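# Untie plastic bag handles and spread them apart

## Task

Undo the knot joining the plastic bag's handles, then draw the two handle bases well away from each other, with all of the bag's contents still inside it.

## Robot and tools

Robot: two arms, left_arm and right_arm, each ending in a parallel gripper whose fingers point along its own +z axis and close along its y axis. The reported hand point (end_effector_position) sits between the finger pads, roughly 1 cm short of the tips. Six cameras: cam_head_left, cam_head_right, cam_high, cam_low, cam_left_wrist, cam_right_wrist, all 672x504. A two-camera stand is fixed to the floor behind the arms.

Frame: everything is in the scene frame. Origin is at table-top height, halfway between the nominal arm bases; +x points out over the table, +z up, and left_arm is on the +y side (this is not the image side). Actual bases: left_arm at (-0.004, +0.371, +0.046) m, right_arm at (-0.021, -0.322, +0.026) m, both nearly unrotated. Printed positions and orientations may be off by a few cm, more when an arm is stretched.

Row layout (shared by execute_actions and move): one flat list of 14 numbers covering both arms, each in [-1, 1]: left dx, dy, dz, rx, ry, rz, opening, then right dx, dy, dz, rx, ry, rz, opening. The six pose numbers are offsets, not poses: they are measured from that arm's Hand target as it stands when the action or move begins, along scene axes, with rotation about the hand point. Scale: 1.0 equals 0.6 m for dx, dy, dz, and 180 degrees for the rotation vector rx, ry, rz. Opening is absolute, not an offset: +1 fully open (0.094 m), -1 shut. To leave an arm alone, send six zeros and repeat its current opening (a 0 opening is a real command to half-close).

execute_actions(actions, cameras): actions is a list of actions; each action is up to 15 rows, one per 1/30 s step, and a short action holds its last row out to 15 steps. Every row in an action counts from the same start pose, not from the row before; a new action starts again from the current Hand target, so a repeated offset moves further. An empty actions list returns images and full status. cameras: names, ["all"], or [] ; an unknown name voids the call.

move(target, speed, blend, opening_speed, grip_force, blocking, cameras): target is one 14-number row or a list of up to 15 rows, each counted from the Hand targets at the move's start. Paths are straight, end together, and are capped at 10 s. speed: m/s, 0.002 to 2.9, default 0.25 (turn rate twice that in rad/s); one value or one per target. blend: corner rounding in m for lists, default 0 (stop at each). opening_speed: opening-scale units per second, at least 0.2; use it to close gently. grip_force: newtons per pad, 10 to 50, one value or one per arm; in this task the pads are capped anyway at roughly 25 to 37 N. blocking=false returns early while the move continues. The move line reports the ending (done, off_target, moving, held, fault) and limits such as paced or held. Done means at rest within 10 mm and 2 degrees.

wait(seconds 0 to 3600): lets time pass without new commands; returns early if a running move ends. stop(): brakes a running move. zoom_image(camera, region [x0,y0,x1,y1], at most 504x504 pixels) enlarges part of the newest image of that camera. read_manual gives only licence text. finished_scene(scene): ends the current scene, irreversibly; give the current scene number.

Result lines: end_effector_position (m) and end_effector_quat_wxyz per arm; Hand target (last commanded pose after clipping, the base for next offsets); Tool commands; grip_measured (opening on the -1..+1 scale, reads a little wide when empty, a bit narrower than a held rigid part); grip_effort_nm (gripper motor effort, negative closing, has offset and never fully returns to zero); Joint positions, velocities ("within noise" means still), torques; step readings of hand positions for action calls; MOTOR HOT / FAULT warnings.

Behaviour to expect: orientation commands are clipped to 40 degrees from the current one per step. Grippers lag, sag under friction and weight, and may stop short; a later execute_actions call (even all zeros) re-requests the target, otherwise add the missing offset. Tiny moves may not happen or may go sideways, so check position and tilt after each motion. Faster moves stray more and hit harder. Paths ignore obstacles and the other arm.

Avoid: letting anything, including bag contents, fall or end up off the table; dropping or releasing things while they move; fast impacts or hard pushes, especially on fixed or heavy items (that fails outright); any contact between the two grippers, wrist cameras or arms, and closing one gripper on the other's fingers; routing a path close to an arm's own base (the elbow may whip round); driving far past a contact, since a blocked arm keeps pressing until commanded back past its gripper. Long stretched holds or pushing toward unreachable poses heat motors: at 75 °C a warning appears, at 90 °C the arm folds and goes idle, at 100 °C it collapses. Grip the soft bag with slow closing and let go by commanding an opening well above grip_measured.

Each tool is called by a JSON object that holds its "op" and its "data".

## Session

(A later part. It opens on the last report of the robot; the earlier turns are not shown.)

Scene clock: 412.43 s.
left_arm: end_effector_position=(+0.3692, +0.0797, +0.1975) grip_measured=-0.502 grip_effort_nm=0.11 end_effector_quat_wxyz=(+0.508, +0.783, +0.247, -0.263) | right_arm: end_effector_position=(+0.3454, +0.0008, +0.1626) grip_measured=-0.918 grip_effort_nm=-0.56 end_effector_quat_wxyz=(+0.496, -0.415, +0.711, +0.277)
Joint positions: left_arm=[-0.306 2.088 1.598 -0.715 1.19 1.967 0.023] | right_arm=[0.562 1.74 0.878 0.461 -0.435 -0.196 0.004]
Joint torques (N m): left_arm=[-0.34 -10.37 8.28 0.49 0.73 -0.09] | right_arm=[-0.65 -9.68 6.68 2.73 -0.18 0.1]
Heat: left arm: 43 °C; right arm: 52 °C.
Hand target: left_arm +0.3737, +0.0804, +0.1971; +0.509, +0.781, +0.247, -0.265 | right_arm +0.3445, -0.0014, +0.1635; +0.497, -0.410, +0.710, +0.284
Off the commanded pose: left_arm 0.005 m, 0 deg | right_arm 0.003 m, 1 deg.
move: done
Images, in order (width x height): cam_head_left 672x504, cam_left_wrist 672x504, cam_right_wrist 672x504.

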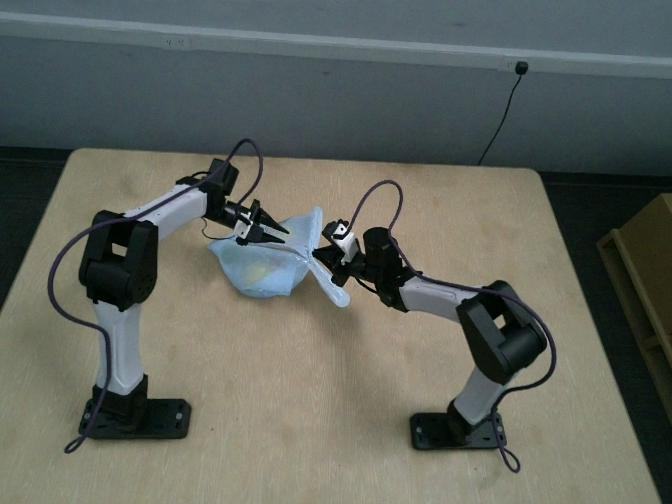

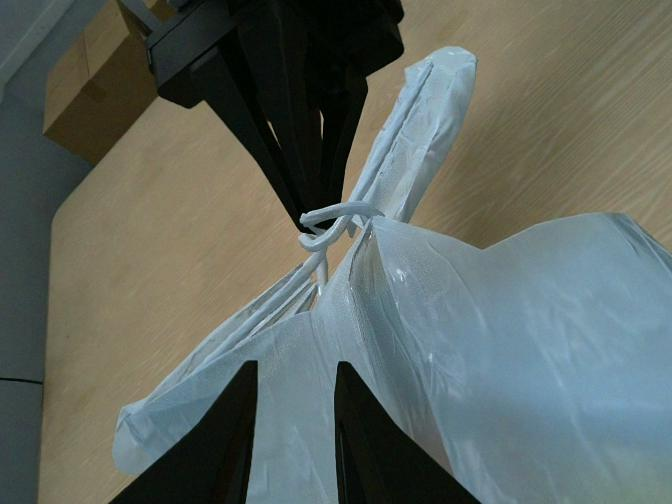

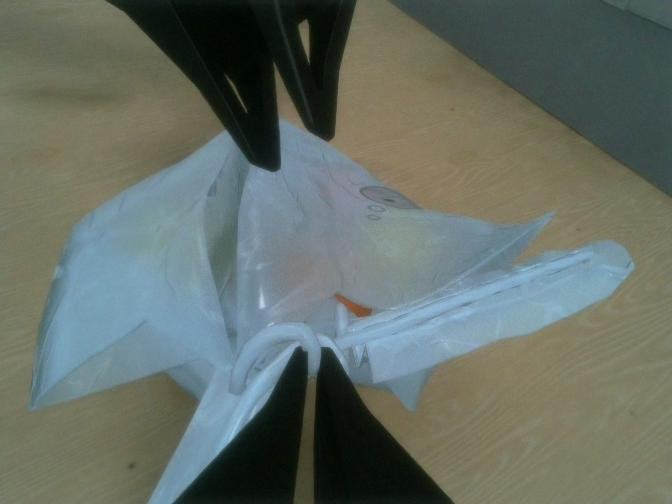

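{"op": "move", "data": {"target": [-0.0035, -0.0385, -0.0368, 0, 0, 0, -0.74, 0, 0, 0, 0, 0, 0, -1], "cameras": ["cam_left_wrist"], "speed": 0.08}}

{"op": "zoom_image", "data": {"camera": "cam_left_wrist", "region": [170, 170, 450, 440]}}

Scene clock: 423.47 s.
left_arm: end_effector_position=(+0.3717, +0.0571, +0.1849) grip_measured=-0.738 grip_effort_nm=-0.12 end_effector_quat_wxyz=(+0.516, +0.781, +0.238, -0.261) | right_arm: end_effector_position=(+0.3454, +0.0008, +0.1626) grip_measured=-0.918 grip_effort_nm=-0.56 end_effector_quat_wxyz=(+0.496, -0.415, +0.711, +0.277)
Joint positions: left_arm=[-0.352 2.115 1.561 -0.53 1.186 1.859 0.012] | right_arm=[0.562 1.74 0.878 0.461 -0.435 -0.196 0.004]
Joint torques (N m): left_arm=[-0.99 -11.08 5.61 0.8 0.53 -0.16] | right_arm=[-0.68 -9.69 6.68 2.73 -0.18 0.08]
Heat: left arm: 44 °C; right arm: 50 °C.
Hand target: left_arm +0.3716, +0.0572, +0.1751; +0.509, +0.781, +0.247, -0.265 | right_arm +0.3445, -0.0014, +0.1635; +0.497, -0.410, +0.710, +0.284
Off the commanded pose: left_arm 0.010 m, 1 deg | right_arm 0.003 m, 1 deg.
move: done

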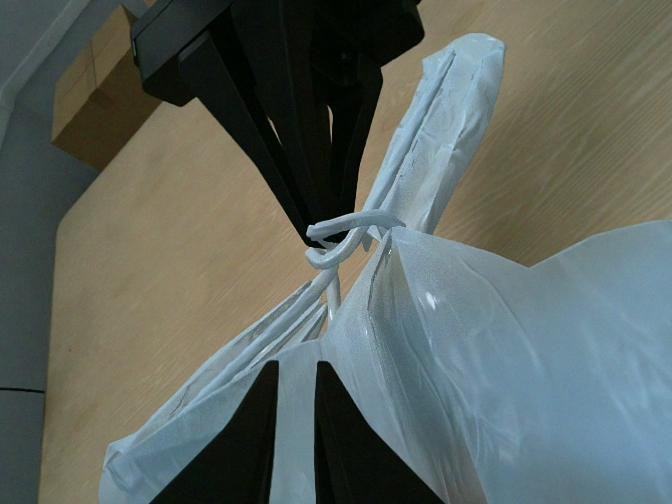

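Scaled by 1.800 from the camera's image (finer frame: 960x720).

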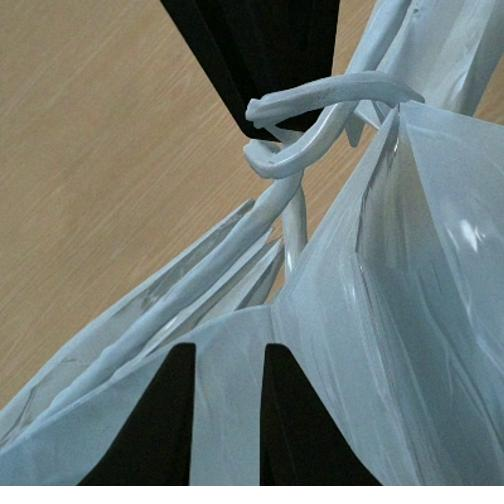

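{"op": "move", "data": {"target": [-0.0145, -0.0178, -0.017, 0, 0, 0, -0.74, 0, 0, 0, 0, 0, 0, -1], "cameras": ["cam_left_wrist"], "speed": 0.05}}

{"op": "zoom_image", "data": {"camera": "cam_left_wrist", "region": [170, 170, 450, 440]}}

Scene clock: 427.53 s.
left_arm: end_effector_position=(+0.3639, +0.0468, +0.1692) grip_measured=-0.738 grip_effort_nm=-0.12 end_effector_quat_wxyz=(+0.513, +0.780, +0.242, -0.265) | right_arm: end_effector_position=(+0.3453, +0.0008, +0.1627) grip_measured=-0.918 grip_effort_nm=-0.56 end_effector_quat_wxyz=(+0.496, -0.415, +0.711, +0.277)
Joint positions: left_arm=[-0.381 2.115 1.489 -0.406 1.172 1.79 0.012] | right_arm=[0.562 1.74 0.878 0.461 -0.436 -0.196 0.004]
Joint torques (N m): left_arm=[-1.16 -12.04 5.55 0.86 0.51 -0.18] | right_arm=[-0.68 -9.69 6.69 2.72 -0.18 0.09]
Heat: left arm: 44 °C; right arm: 50 °C.
Hand target: left_arm +0.3629, +0.0466, +0.1648; +0.509, +0.781, +0.247, -0.265 | right_arm +0.3444, -0.0014, +0.1635; +0.497, -0.411, +0.710, +0.284
Off the commanded pose: left_arm 0.004 m, 1 deg | right_arm 0.003 m, 1 deg.
move: done

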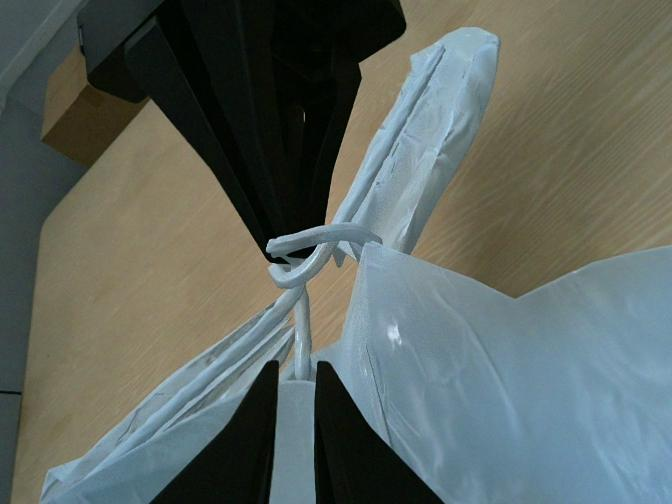

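Scaled by 1.800 from the camera's image (finer frame: 960x720).

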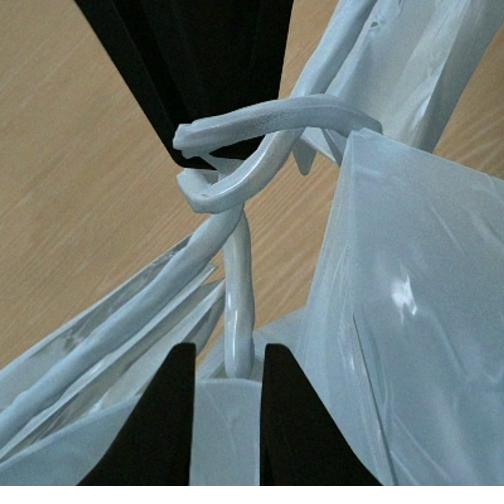

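{"op": "move", "data": {"target": [-0.006, -0.0275, -0.0115, 0, 0, 0, -0.74, 0, 0, 0, 0, 0, 0, -1], "cameras": ["cam_left_wrist"], "speed": 0.04}}

{"op": "zoom_image", "data": {"camera": "cam_left_wrist", "region": [170, 170, 450, 440]}}

Scene clock: 431.93 s.
left_arm: end_effector_position=(+0.3603, +0.0307, +0.1668) grip_measured=-0.738 grip_effort_nm=-0.12 end_effector_quat_wxyz=(+0.516, +0.780, +0.239, -0.262) | right_arm: end_effector_position=(+0.3453, +0.0008, +0.1627) grip_measured=-0.918 grip_effort_nm=-0.56 end_effector_quat_wxyz=(+0.496, -0.415, +0.711, +0.277)
Joint positions: left_arm=[-0.419 2.115 1.463 -0.297 1.151 1.71 0.012] | right_arm=[0.562 1.74 0.878 0.461 -0.436 -0.196 0.004]
Joint torques (N m): left_arm=[-1.24 -11.19 5.64 0.99 0.5 -0.24] | right_arm=[-0.68 -9.7 6.74 2.73 -0.17 0.1]
Heat: left arm: 43 °C; right arm: 50 °C.
Hand target: left_arm +0.3593, +0.0301, +0.1580; +0.509, +0.781, +0.247, -0.265 | right_arm +0.3444, -0.0014, +0.1635; +0.497, -0.411, +0.710, +0.284
Off the commanded pose: left_arm 0.009 m, 1 deg | right_arm 0.003 m, 1 deg.
move: done

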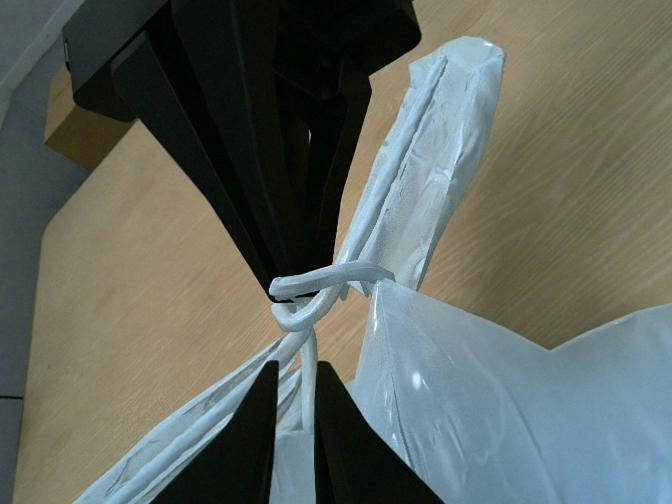

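Scaled by 1.800 from the camera's image (finer frame: 960x720).

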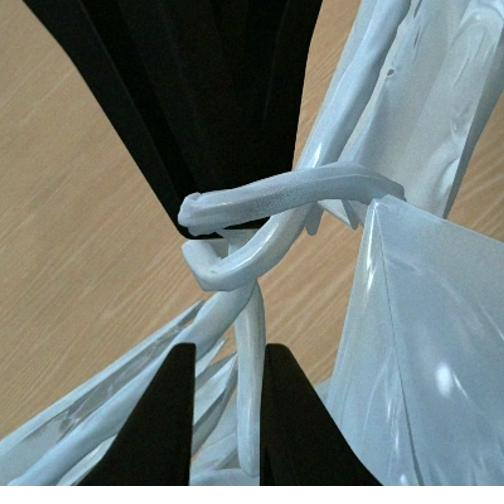

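{"op": "move", "data": {"target": [0, 0, 0, 0, 0, 0, -1, 0, 0, 0, 0, 0, 0, -1], "cameras": ["cam_left_wrist", "cam_right_wrist"], "opening_speed": 0.3}}

{"op": "zoom_image", "data": {"camera": "cam_left_wrist", "region": [170, 170, 450, 440]}}

{"op": "zoom_image", "data": {"camera": "cam_right_wrist", "region": [170, 200, 450, 440]}}

Scene clock: 436.77 s.
left_arm: end_effector_position=(+0.3604, +0.0307, +0.1668) grip_measured=-0.967 grip_effort_nm=-0.59 end_effector_quat_wxyz=(+0.516, +0.780, +0.239, -0.261) | right_arm: end_effector_position=(+0.3453, +0.0008, +0.1627) grip_measured=-0.918 grip_effort_nm=-0.56 end_effector_quat_wxyz=(+0.496, -0.415, +0.711, +0.277)
Joint positions: left_arm=[-0.419 2.115 1.463 -0.296 1.151 1.709 0.002] | right_arm=[0.562 1.74 0.878 0.461 -0.436 -0.196 0.004]
Joint torques (N m): left_arm=[-1.21 -11.19 5.59 1 0.48 -0.17] | right_arm=[-0.69 -9.74 6.67 2.72 -0.17 0.09]
Heat: left arm: 43 °C; right arm: 49 °C.
Hand target: left_arm +0.3593, +0.0301, +0.1579; +0.509, +0.781, +0.247, -0.265 | right_arm +0.3444, -0.0014, +0.1635; +0.497, -0.411, +0.710, +0.284
Off the commanded pose: left_arm 0.009 m, 1 deg | right_arm 0.003 m, 1 deg.
move: done

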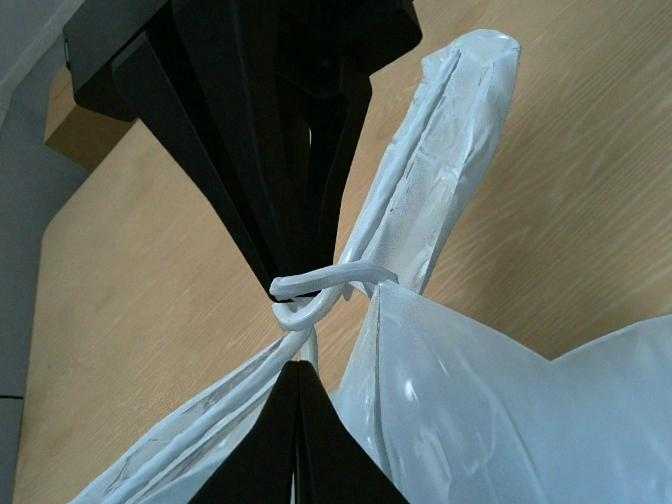

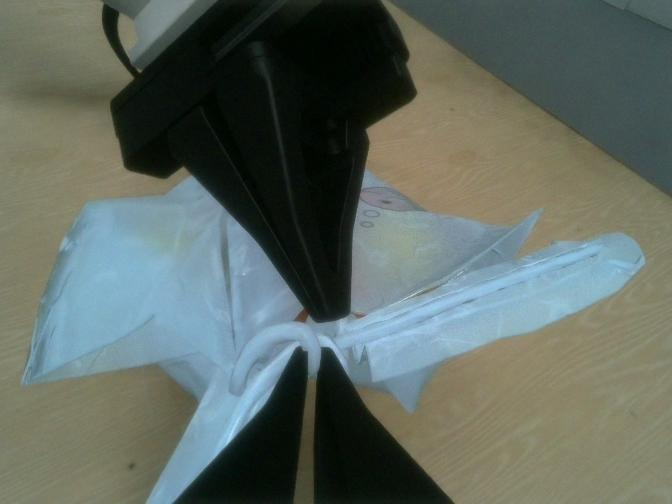

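Scaled by 1.800 from the camera's image (finer frame: 960x720).

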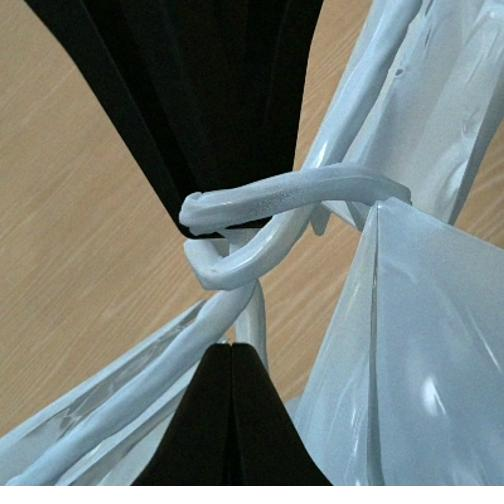

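Scaled by 1.800 from the camera's image (finer frame: 960x720).

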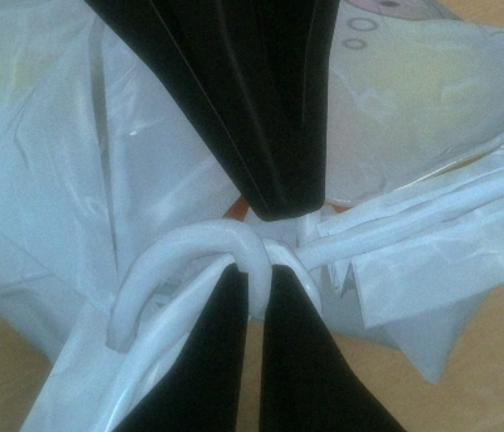

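{"op": "move", "data": {"target": [[0.0, 0.008, 0.008, 0, 0, 0, -0.72, 0, 0, 0, 0, 0, 0, -1], [-0.004, -0.013, -0.008, 0, 0, 0, -0.72, 0, 0, 0, 0, 0, 0, -1]], "cameras": ["cam_left_wrist", "cam_right_wrist"], "speed": 0.04, "opening_speed": 0.5}}

{"op": "zoom_image", "data": {"camera": "cam_left_wrist", "region": [170, 170, 450, 440]}}

{"op": "zoom_image", "data": {"camera": "cam_right_wrist", "region": [240, 230, 440, 400]}}

Scene clock: 444.30 s.
left_arm: end_effector_position=(+0.3582, +0.0233, +0.1652) grip_measured=-0.722 grip_effort_nm=0.11 end_effector_quat_wxyz=(+0.518, +0.780, +0.237, -0.259) | right_arm: end_effector_position=(+0.3453, +0.0008, +0.1627) grip_measured=-0.918 grip_effort_nm=-0.56 end_effector_quat_wxyz=(+0.496, -0.415, +0.711, +0.277)
Joint positions: left_arm=[-0.436 2.115 1.447 -0.241 1.14 1.674 0.013] | right_arm=[0.562 1.74 0.878 0.461 -0.436 -0.196 0.004]
Joint torques (N m): left_arm=[-1.44 -10.61 5.65 1 0.47 -0.2] | right_arm=[-0.64 -9.68 6.72 2.72 -0.18 0.09]
Heat: left arm: 44 °C; right arm: 49 °C.
Hand target: left_arm +0.3569, +0.0222, +0.1531; +0.509, +0.781, +0.247, -0.265 | right_arm +0.3444, -0.0014, +0.1635; +0.497, -0.411, +0.710, +0.284
Off the commanded pose: left_arm 0.012 m, 2 deg | right_arm 0.003 m, 1 deg.
move: off_target (left_arm)

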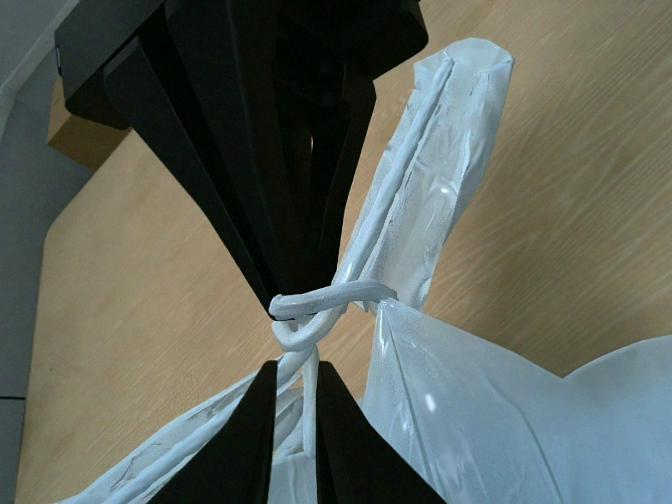

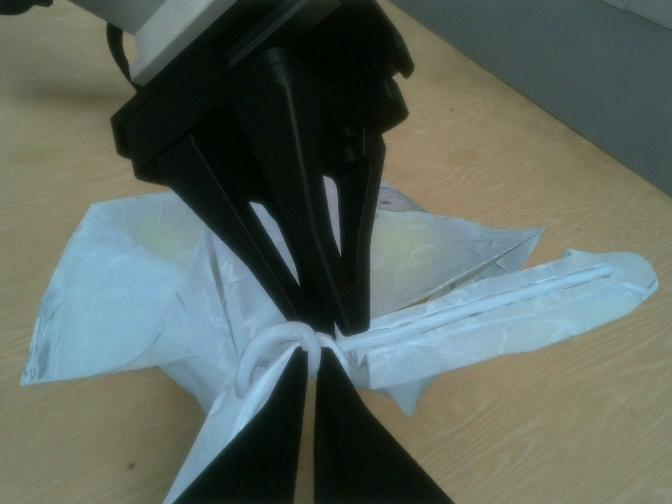

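Scaled by 1.800 from the camera's image (finer frame: 960x720).

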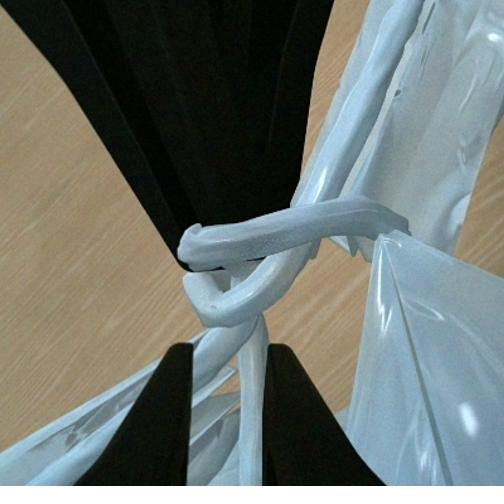

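Scaled by 2.520 from the camera's image (finer frame: 960x720).

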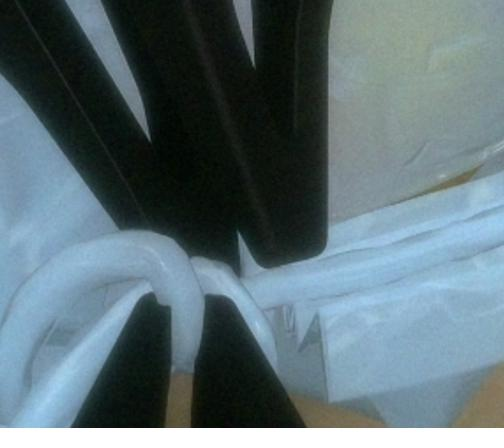

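{"op": "move", "data": {"target": [0, -0.0067, -0.0083, 0,0,0,-0.72, 0,0,0,0,0,0,-1], "speed": 0.05, "cameras": ["cam_left_wrist","cam_right_wrist"]}}

Scene clock: 456.27 s.
left_arm: end_effector_position=(+0.3587, +0.0198, +0.1603) grip_measured=-0.722 grip_effort_nm=0.11 end_effector_quat_wxyz=(+0.518, +0.780, +0.238, -0.259) | right_arm: end_effector_position=(+0.3453, +0.0008, +0.1627) grip_measured=-0.918 grip_effort_nm=-0.56 end_effector_quat_wxyz=(+0.496, -0.415, +0.711, +0.277)
Joint positions: left_arm=[-0.443 2.127 1.442 -0.21 1.136 1.658 0.013] | right_arm=[0.562 1.74 0.878 0.461 -0.436 -0.196 0.004]
Joint torques (N m): left_arm=[-1.5 -10.66 5.64 1.1 0.44 -0.21] | right_arm=[-0.69 -9.69 6.72 2.72 -0.18 0.09]
Heat: left arm: 45 °C; right arm: 48 °C.
Hand target: left_arm +0.3569, +0.0183, +0.1481; +0.509, +0.781, +0.247, -0.265 | right_arm +0.3444, -0.0014, +0.1635; +0.497, -0.411, +0.710, +0.284
Off the commanded pose: left_arm 0.012 m, 2 deg | right_arm 0.003 m, 1 deg.
move: off_target (left_arm)

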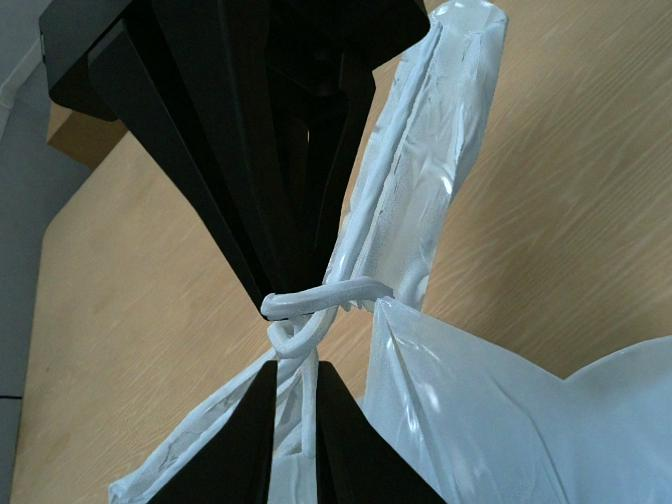

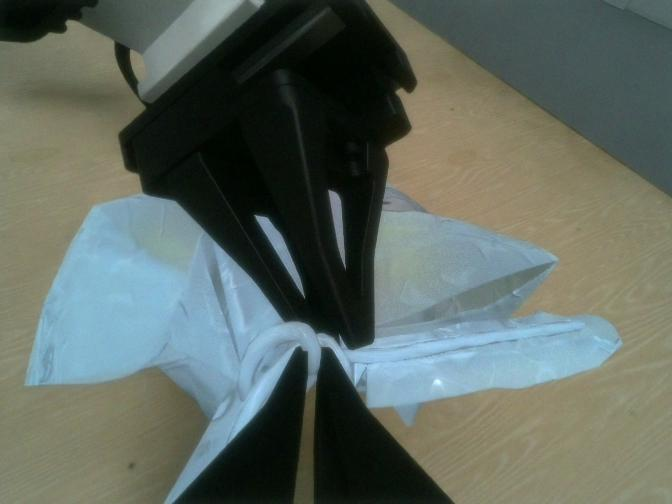

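{"op": "zoom_image", "data": {"camera": "cam_left_wrist", "region": [230, 240, 430, 440]}}

{"op": "zoom_image", "data": {"camera": "cam_right_wrist", "region": [200, 250, 420, 450]}}

Scaled by 2.520 from the camera's image (finer frame: 960x720).

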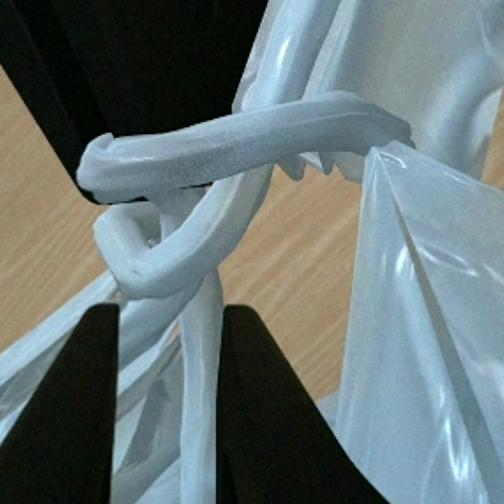

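Scaled by 2.291 from the camera's image (finer frame: 960x720).

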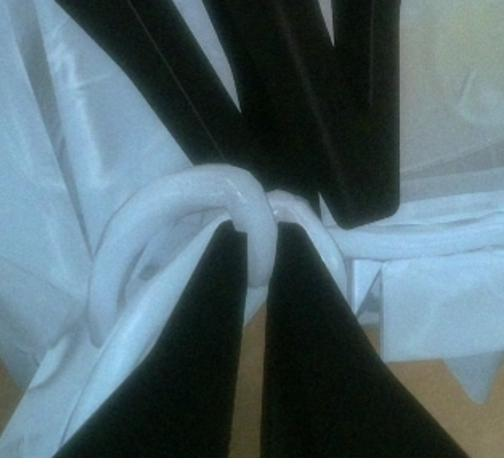

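{"op": "move", "data": {"target": [0, -0.003, -0.002, 0,0,0,-1, 0,0,0,0,0,0,-1], "speed": 0.05, "opening_speed": 0.3, "cameras": ["cam_left_wrist","cam_right_wrist"]}}

Scene clock: 460.83 s.
left_arm: end_effector_position=(+0.3596, +0.0185, +0.1605) grip_measured=-0.967 grip_effort_nm=-0.59 end_effector_quat_wxyz=(+0.519, +0.780, +0.238, -0.256) | right_arm: end_effector_position=(+0.3453, +0.0008, +0.1627) grip_measured=-0.918 grip_effort_nm=-0.56 end_effector_quat_wxyz=(+0.496, -0.415, +0.711, +0.277)
Joint positions: left_arm=[-0.446 2.127 1.442 -0.2 1.13 1.651 0.002] | right_arm=[0.562 1.74 0.878 0.461 -0.436 -0.196 0.004]
Joint torques (N m): left_arm=[-1.62 -10.33 5.61 1.08 0.48 -0.17] | right_arm=[-0.68 -9.66 6.72 2.71 -0.17 0.1]
Heat: left arm: 44 °C; right arm: 48 °C.
Hand target: left_arm +0.3569, +0.0164, +0.1469; +0.509, +0.781, +0.247, -0.265 | right_arm +0.3444, -0.0014, +0.1635; +0.497, -0.410, +0.710, +0.284
Off the commanded pose: left_arm 0.014 m, 2 deg | right_arm 0.003 m, 1 deg.
move: off_target (left_arm)

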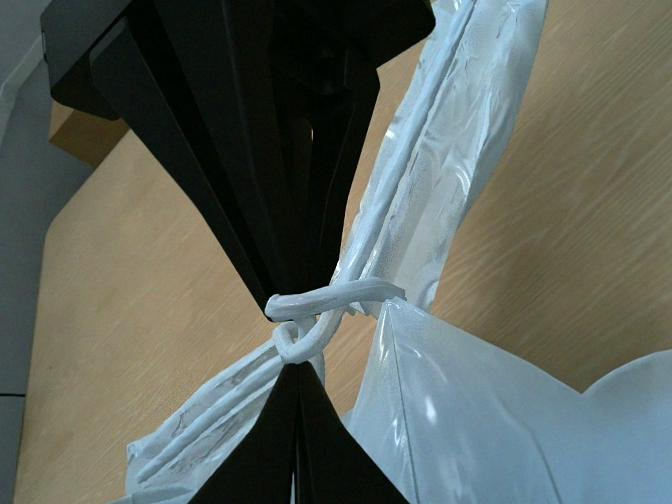

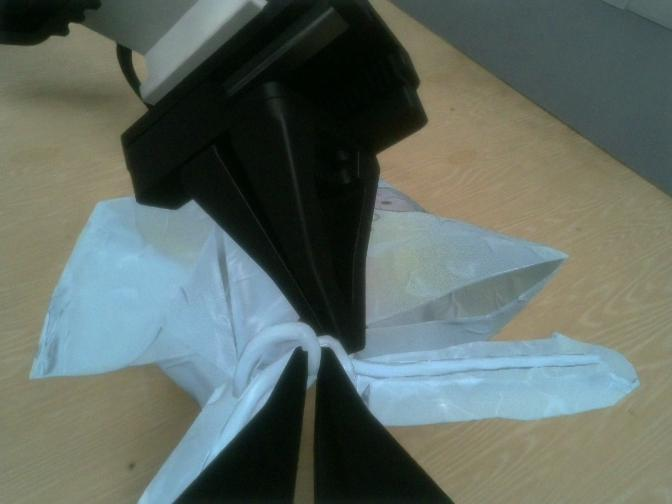

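{"op": "move", "data": {"target": [[-0.003, 0.012, 0.006, 0,0,0,-0.65, 0,0,0,0,0,0,-1],[-0.004, 0.003, -0.015, 0,0,0,-0.65, 0,0,0,0,0,0,-1]], "speed": 0.05, "cameras": ["cam_left_wrist","cam_right_wrist"]}}

{"op": "zoom_image", "data": {"camera": "cam_left_wrist", "region": [230, 240, 430, 440]}}

Scene clock: 468.13 s.
left_arm: end_effector_position=(+0.3575, +0.0195, +0.1505) grip_measured=-0.652 grip_effort_nm=0.11 end_effector_quat_wxyz=(+0.518, +0.780, +0.238, -0.256) | right_arm: end_effector_position=(+0.3451, +0.0009, +0.1627) grip_measured=-0.918 grip_effort_nm=-0.56 end_effector_quat_wxyz=(+0.496, -0.415, +0.710, +0.278)
Joint positions: left_arm=[-0.446 2.137 1.414 -0.164 1.13 1.653 0.016] | right_arm=[0.562 1.74 0.878 0.461 -0.437 -0.196 0.004]
Joint torques (N m): left_arm=[-1.5 -10.52 5.49 1.07 0.49 -0.18] | right_arm=[-0.69 -9.73 6.69 2.72 -0.17 0.1]
Heat: left arm: 44 °C; right arm: 48 °C.
Hand target: left_arm +0.3545, +0.0182, +0.1379; +0.509, +0.781, +0.247, -0.265 | right_arm +0.3444, -0.0014, +0.1635; +0.497, -0.410, +0.710, +0.284
Off the commanded pose: left_arm 0.013 m, 2 deg | right_arm 0.003 m, 1 deg.
move: off_target (left_arm)

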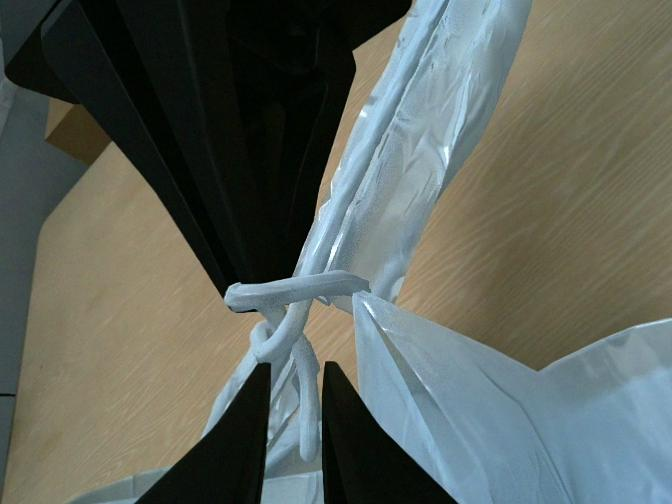

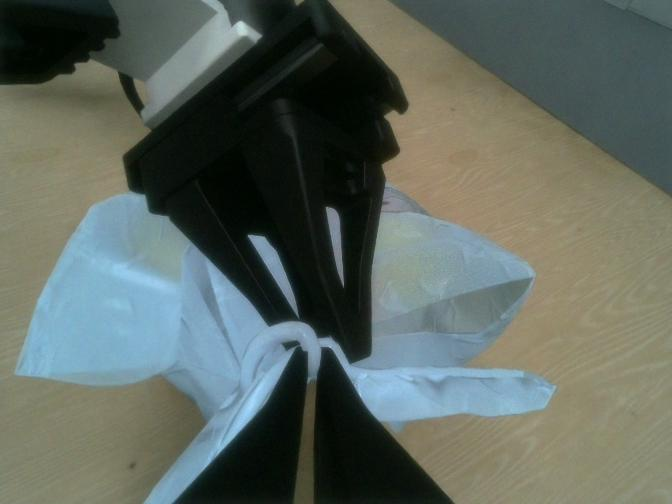

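Scaled by 2.520 from the camera's image (finer frame: 960x720).

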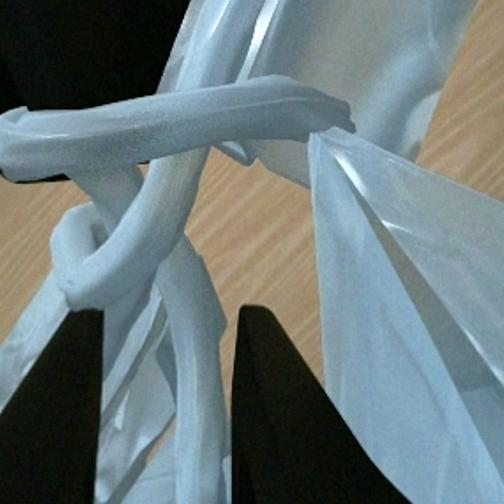

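{"op": "move", "data": {"target": [-0.003, -0.004, -0.006, 0,0,0,-1, 0,0,0,0,0,0,-1], "speed": 0.05, "opening_speed": 0.3, "cameras": ["cam_left_wrist"]}}

{"op": "zoom_image", "data": {"camera": "cam_left_wrist", "region": [230, 240, 430, 440]}}

Scene clock: 472.00 s.
left_arm: end_effector_position=(+0.3557, +0.0176, +0.1470) grip_measured=-0.899 grip_effort_nm=-0.59 end_effector_quat_wxyz=(+0.519, +0.780, +0.238, -0.258) | right_arm: end_effector_position=(+0.3451, +0.0009, +0.1627) grip_measured=-0.918 grip_effort_nm=-0.56 end_effector_quat_wxyz=(+0.496, -0.415, +0.710, +0.278)
Joint positions: left_arm=[-0.451 2.141 1.401 -0.137 1.129 1.641 0.005] | right_arm=[0.562 1.74 0.878 0.461 -0.437 -0.196 0.004]
Joint torques (N m): left_arm=[-1.63 -10.56 5.46 1.07 0.45 -0.17] | right_arm=[-0.69 -9.74 6.68 2.71 -0.17 0.09]
Heat: left arm: 44 °C; right arm: 48 °C.
Hand target: left_arm +0.3527, +0.0159, +0.1344; +0.509, +0.781, +0.247, -0.265 | right_arm +0.3444, -0.0014, +0.1635; +0.497, -0.410, +0.710, +0.284
Off the commanded pose: left_arm 0.013 m, 2 deg | right_arm 0.003 m, 1 deg.
move: off_target (left_arm)

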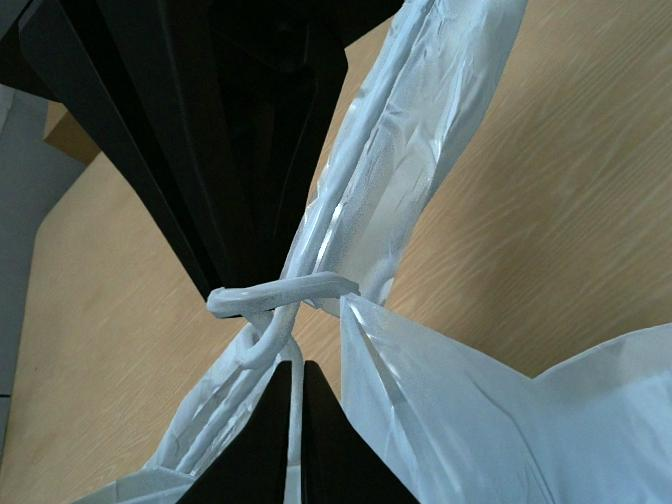

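Scaled by 2.520 from the camera's image (finer frame: 960x720).

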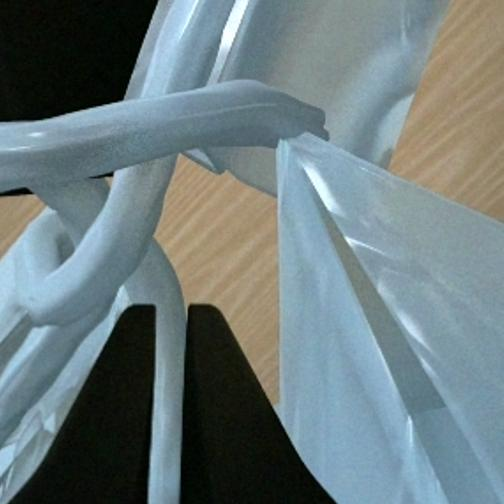

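{"op": "move", "data": {"target": [0, 0.05, 0.015, 0,0,0,-1, 0,-0.04,0.005,0,0,0,-1], "speed": 0.05, "cameras": ["all"]}}

Scene clock: 479.03 s.
left_arm: end_effector_position=(+0.3547, +0.0423, +0.1363) grip_measured=-0.903 grip_effort_nm=-0.59 end_effector_quat_wxyz=(+0.508, +0.781, +0.247, -0.266) | right_arm: end_effector_position=(+0.3457, -0.0202, +0.1584) grip_measured=-0.919 grip_effort_nm=-0.56 end_effector_quat_wxyz=(+0.489, -0.408, +0.715, +0.287)
Joint positions: left_arm=[-0.4 2.141 1.388 -0.255 1.154 1.748 0.005] | right_arm=[0.502 1.716 0.836 0.461 -0.499 -0.198 0.004]
Joint torques (N m): left_arm=[-0.35 -14.27 5.42 0.67 0.62 -0.03] | right_arm=[-0.94 -11.93 6.71 2.43 -0.13 -0.17]
Heat: left arm: 44 °C; right arm: 47 °C.
Hand target: left_arm +0.3528, +0.0459, +0.1434; +0.509, +0.781, +0.247, -0.265 | right_arm +0.3444, -0.0254, +0.1665; +0.498, -0.411, +0.709, +0.284
Off the commanded pose: left_arm 0.008 m, 0 deg | right_arm 0.010 m, 1 deg.
move: done

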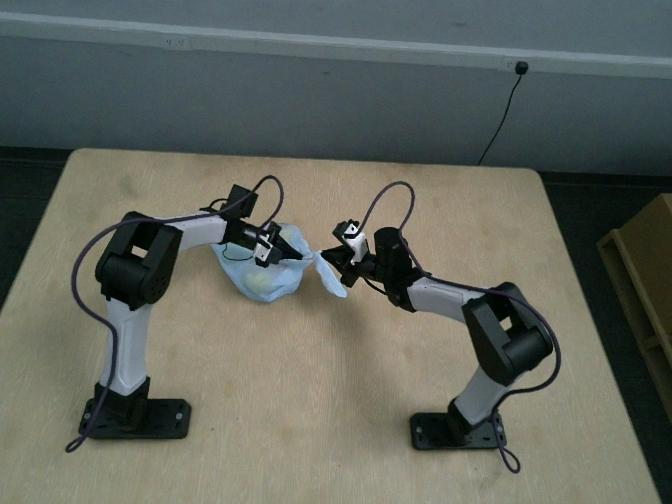

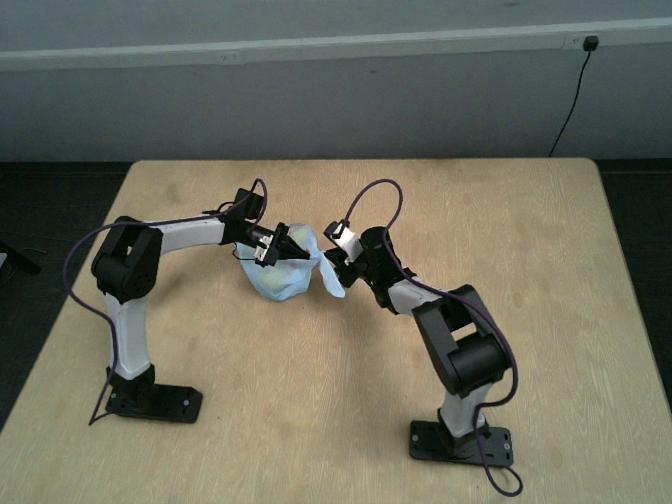

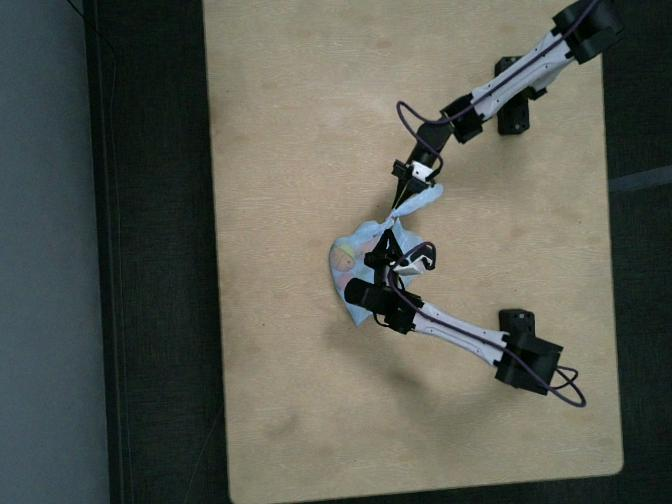

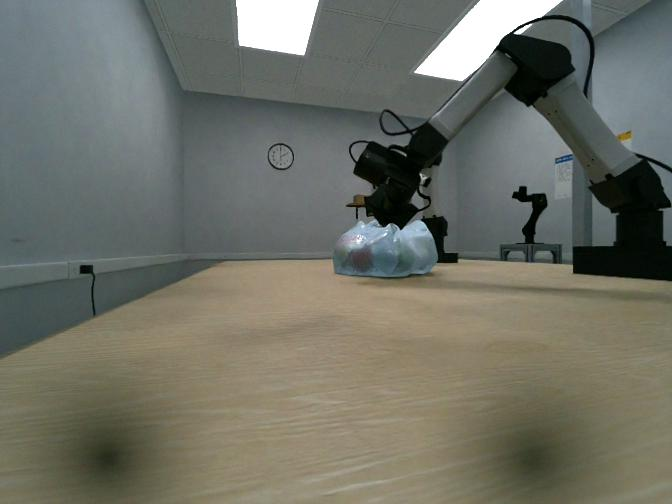

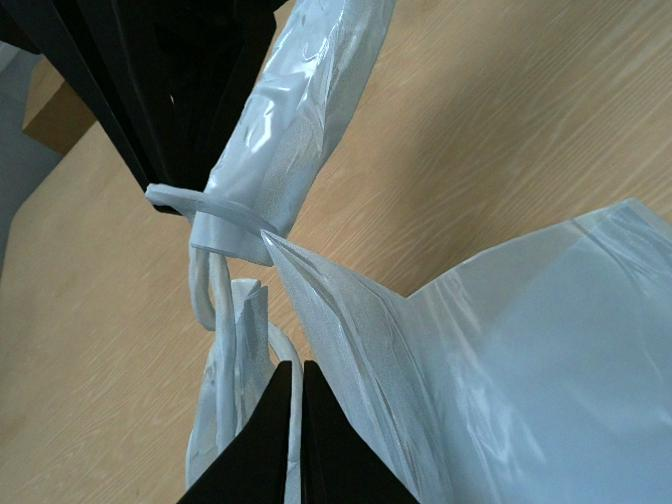

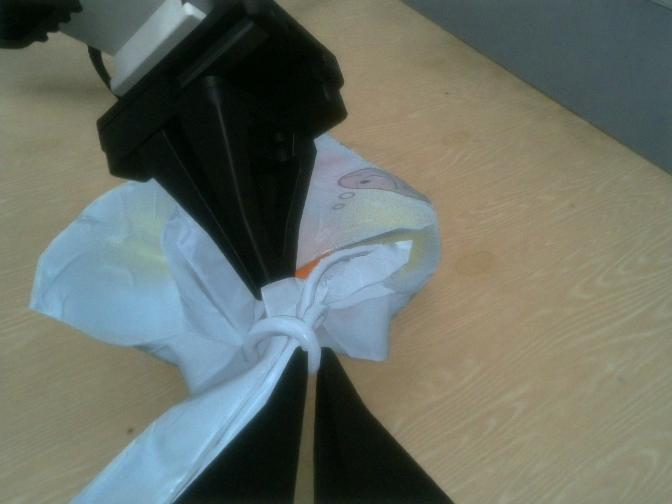

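{"op": "zoom_image", "data": {"camera": "cam_left_wrist", "region": [120, 140, 400, 500]}}

{"op": "zoom_image", "data": {"camera": "cam_right_wrist", "region": [180, 200, 480, 440]}}

Scaled by 1.400 from the camera's image (finer frame: 960x720).

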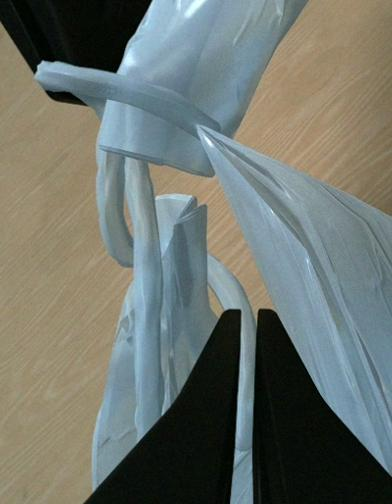

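Scaled by 1.680 from the camera's image (finer frame: 960x720).

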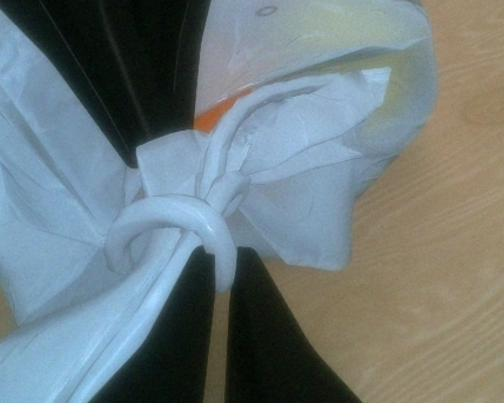

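{"op": "move", "data": {"target": [0, 0.06, 0.0, 0,0,0,-1, 0,-0.06,0.0,0,0,0,-1], "speed": 0.05, "cameras": ["cam_high","cam_left_wrist","cam_right_wrist"]}}

{"op": "zoom_image", "data": {"camera": "cam_left_wrist", "region": [120, 140, 400, 500]}}

{"op": "zoom_image", "data": {"camera": "cam_right_wrist", "region": [180, 200, 480, 440]}}

Scene clock: 485.37 s.
left_arm: end_effector_position=(+0.3541, +0.0804, +0.1300) grip_measured=-0.907 grip_effort_nm=-0.59 end_effector_quat_wxyz=(+0.504, +0.781, +0.253, -0.269) | right_arm: end_effector_position=(+0.3474, -0.0568, +0.1613) grip_measured=-0.919 grip_effort_nm=-0.56 end_effector_quat_wxyz=(+0.494, -0.408, +0.713, +0.286)
Joint positions: left_arm=[-0.316 2.135 1.382 -0.445 1.188 1.938 0.004] | right_arm=[0.398 1.656 0.78 0.443 -0.592 -0.247 0.004]
Joint torques (N m): left_arm=[-0.61 -14.69 5.87 0.41 0.7 -0.04] | right_arm=[-0.88 -11.18 6.64 2.26 -0.18 -0.17]
Heat: left arm: 45 °C; right arm: 48 °C.
Hand target: left_arm +0.3528, +0.0819, +0.1433; +0.509, +0.781, +0.247, -0.265 | right_arm +0.3445, -0.0615, +0.1665; +0.497, -0.410, +0.710, +0.284
Off the commanded pose: left_arm 0.014 m, 1 deg | right_arm 0.008 m, 1 deg.
move: off_target (left_arm)

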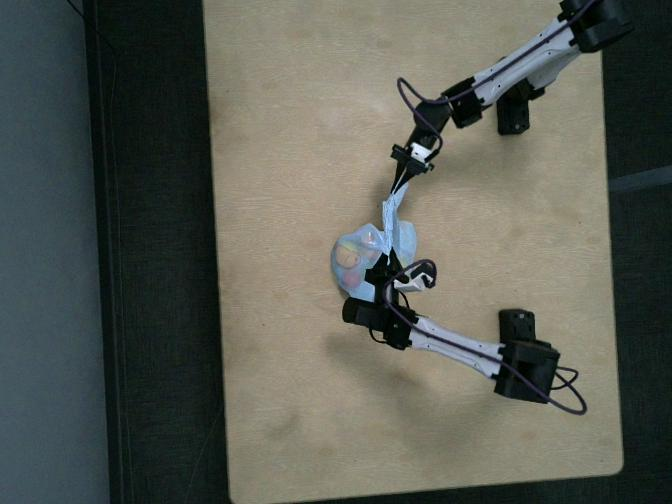

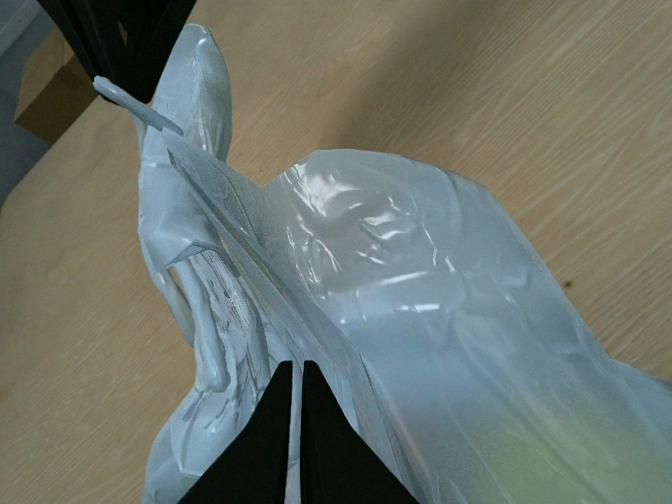

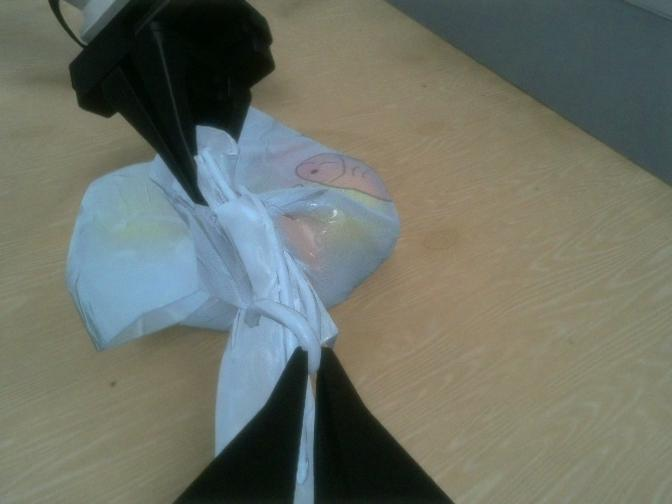

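Scaled by 1.400 from the camera's image (finer frame: 960x720).

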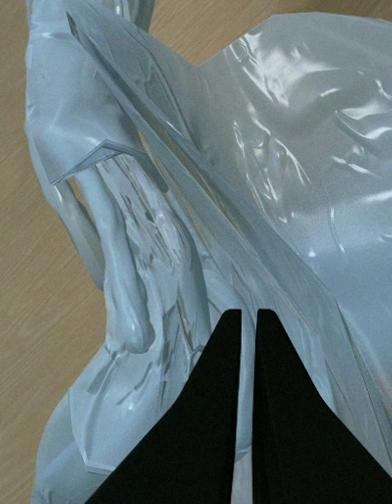

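Scaled by 1.680 from the camera's image (finer frame: 960x720).

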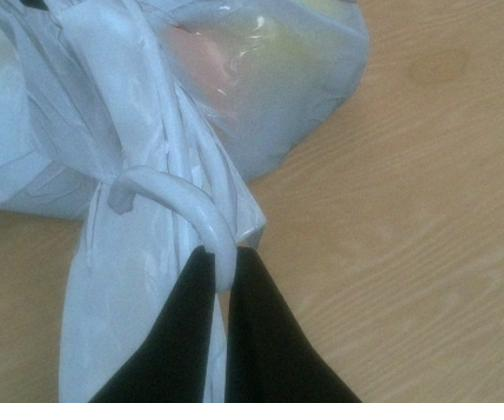

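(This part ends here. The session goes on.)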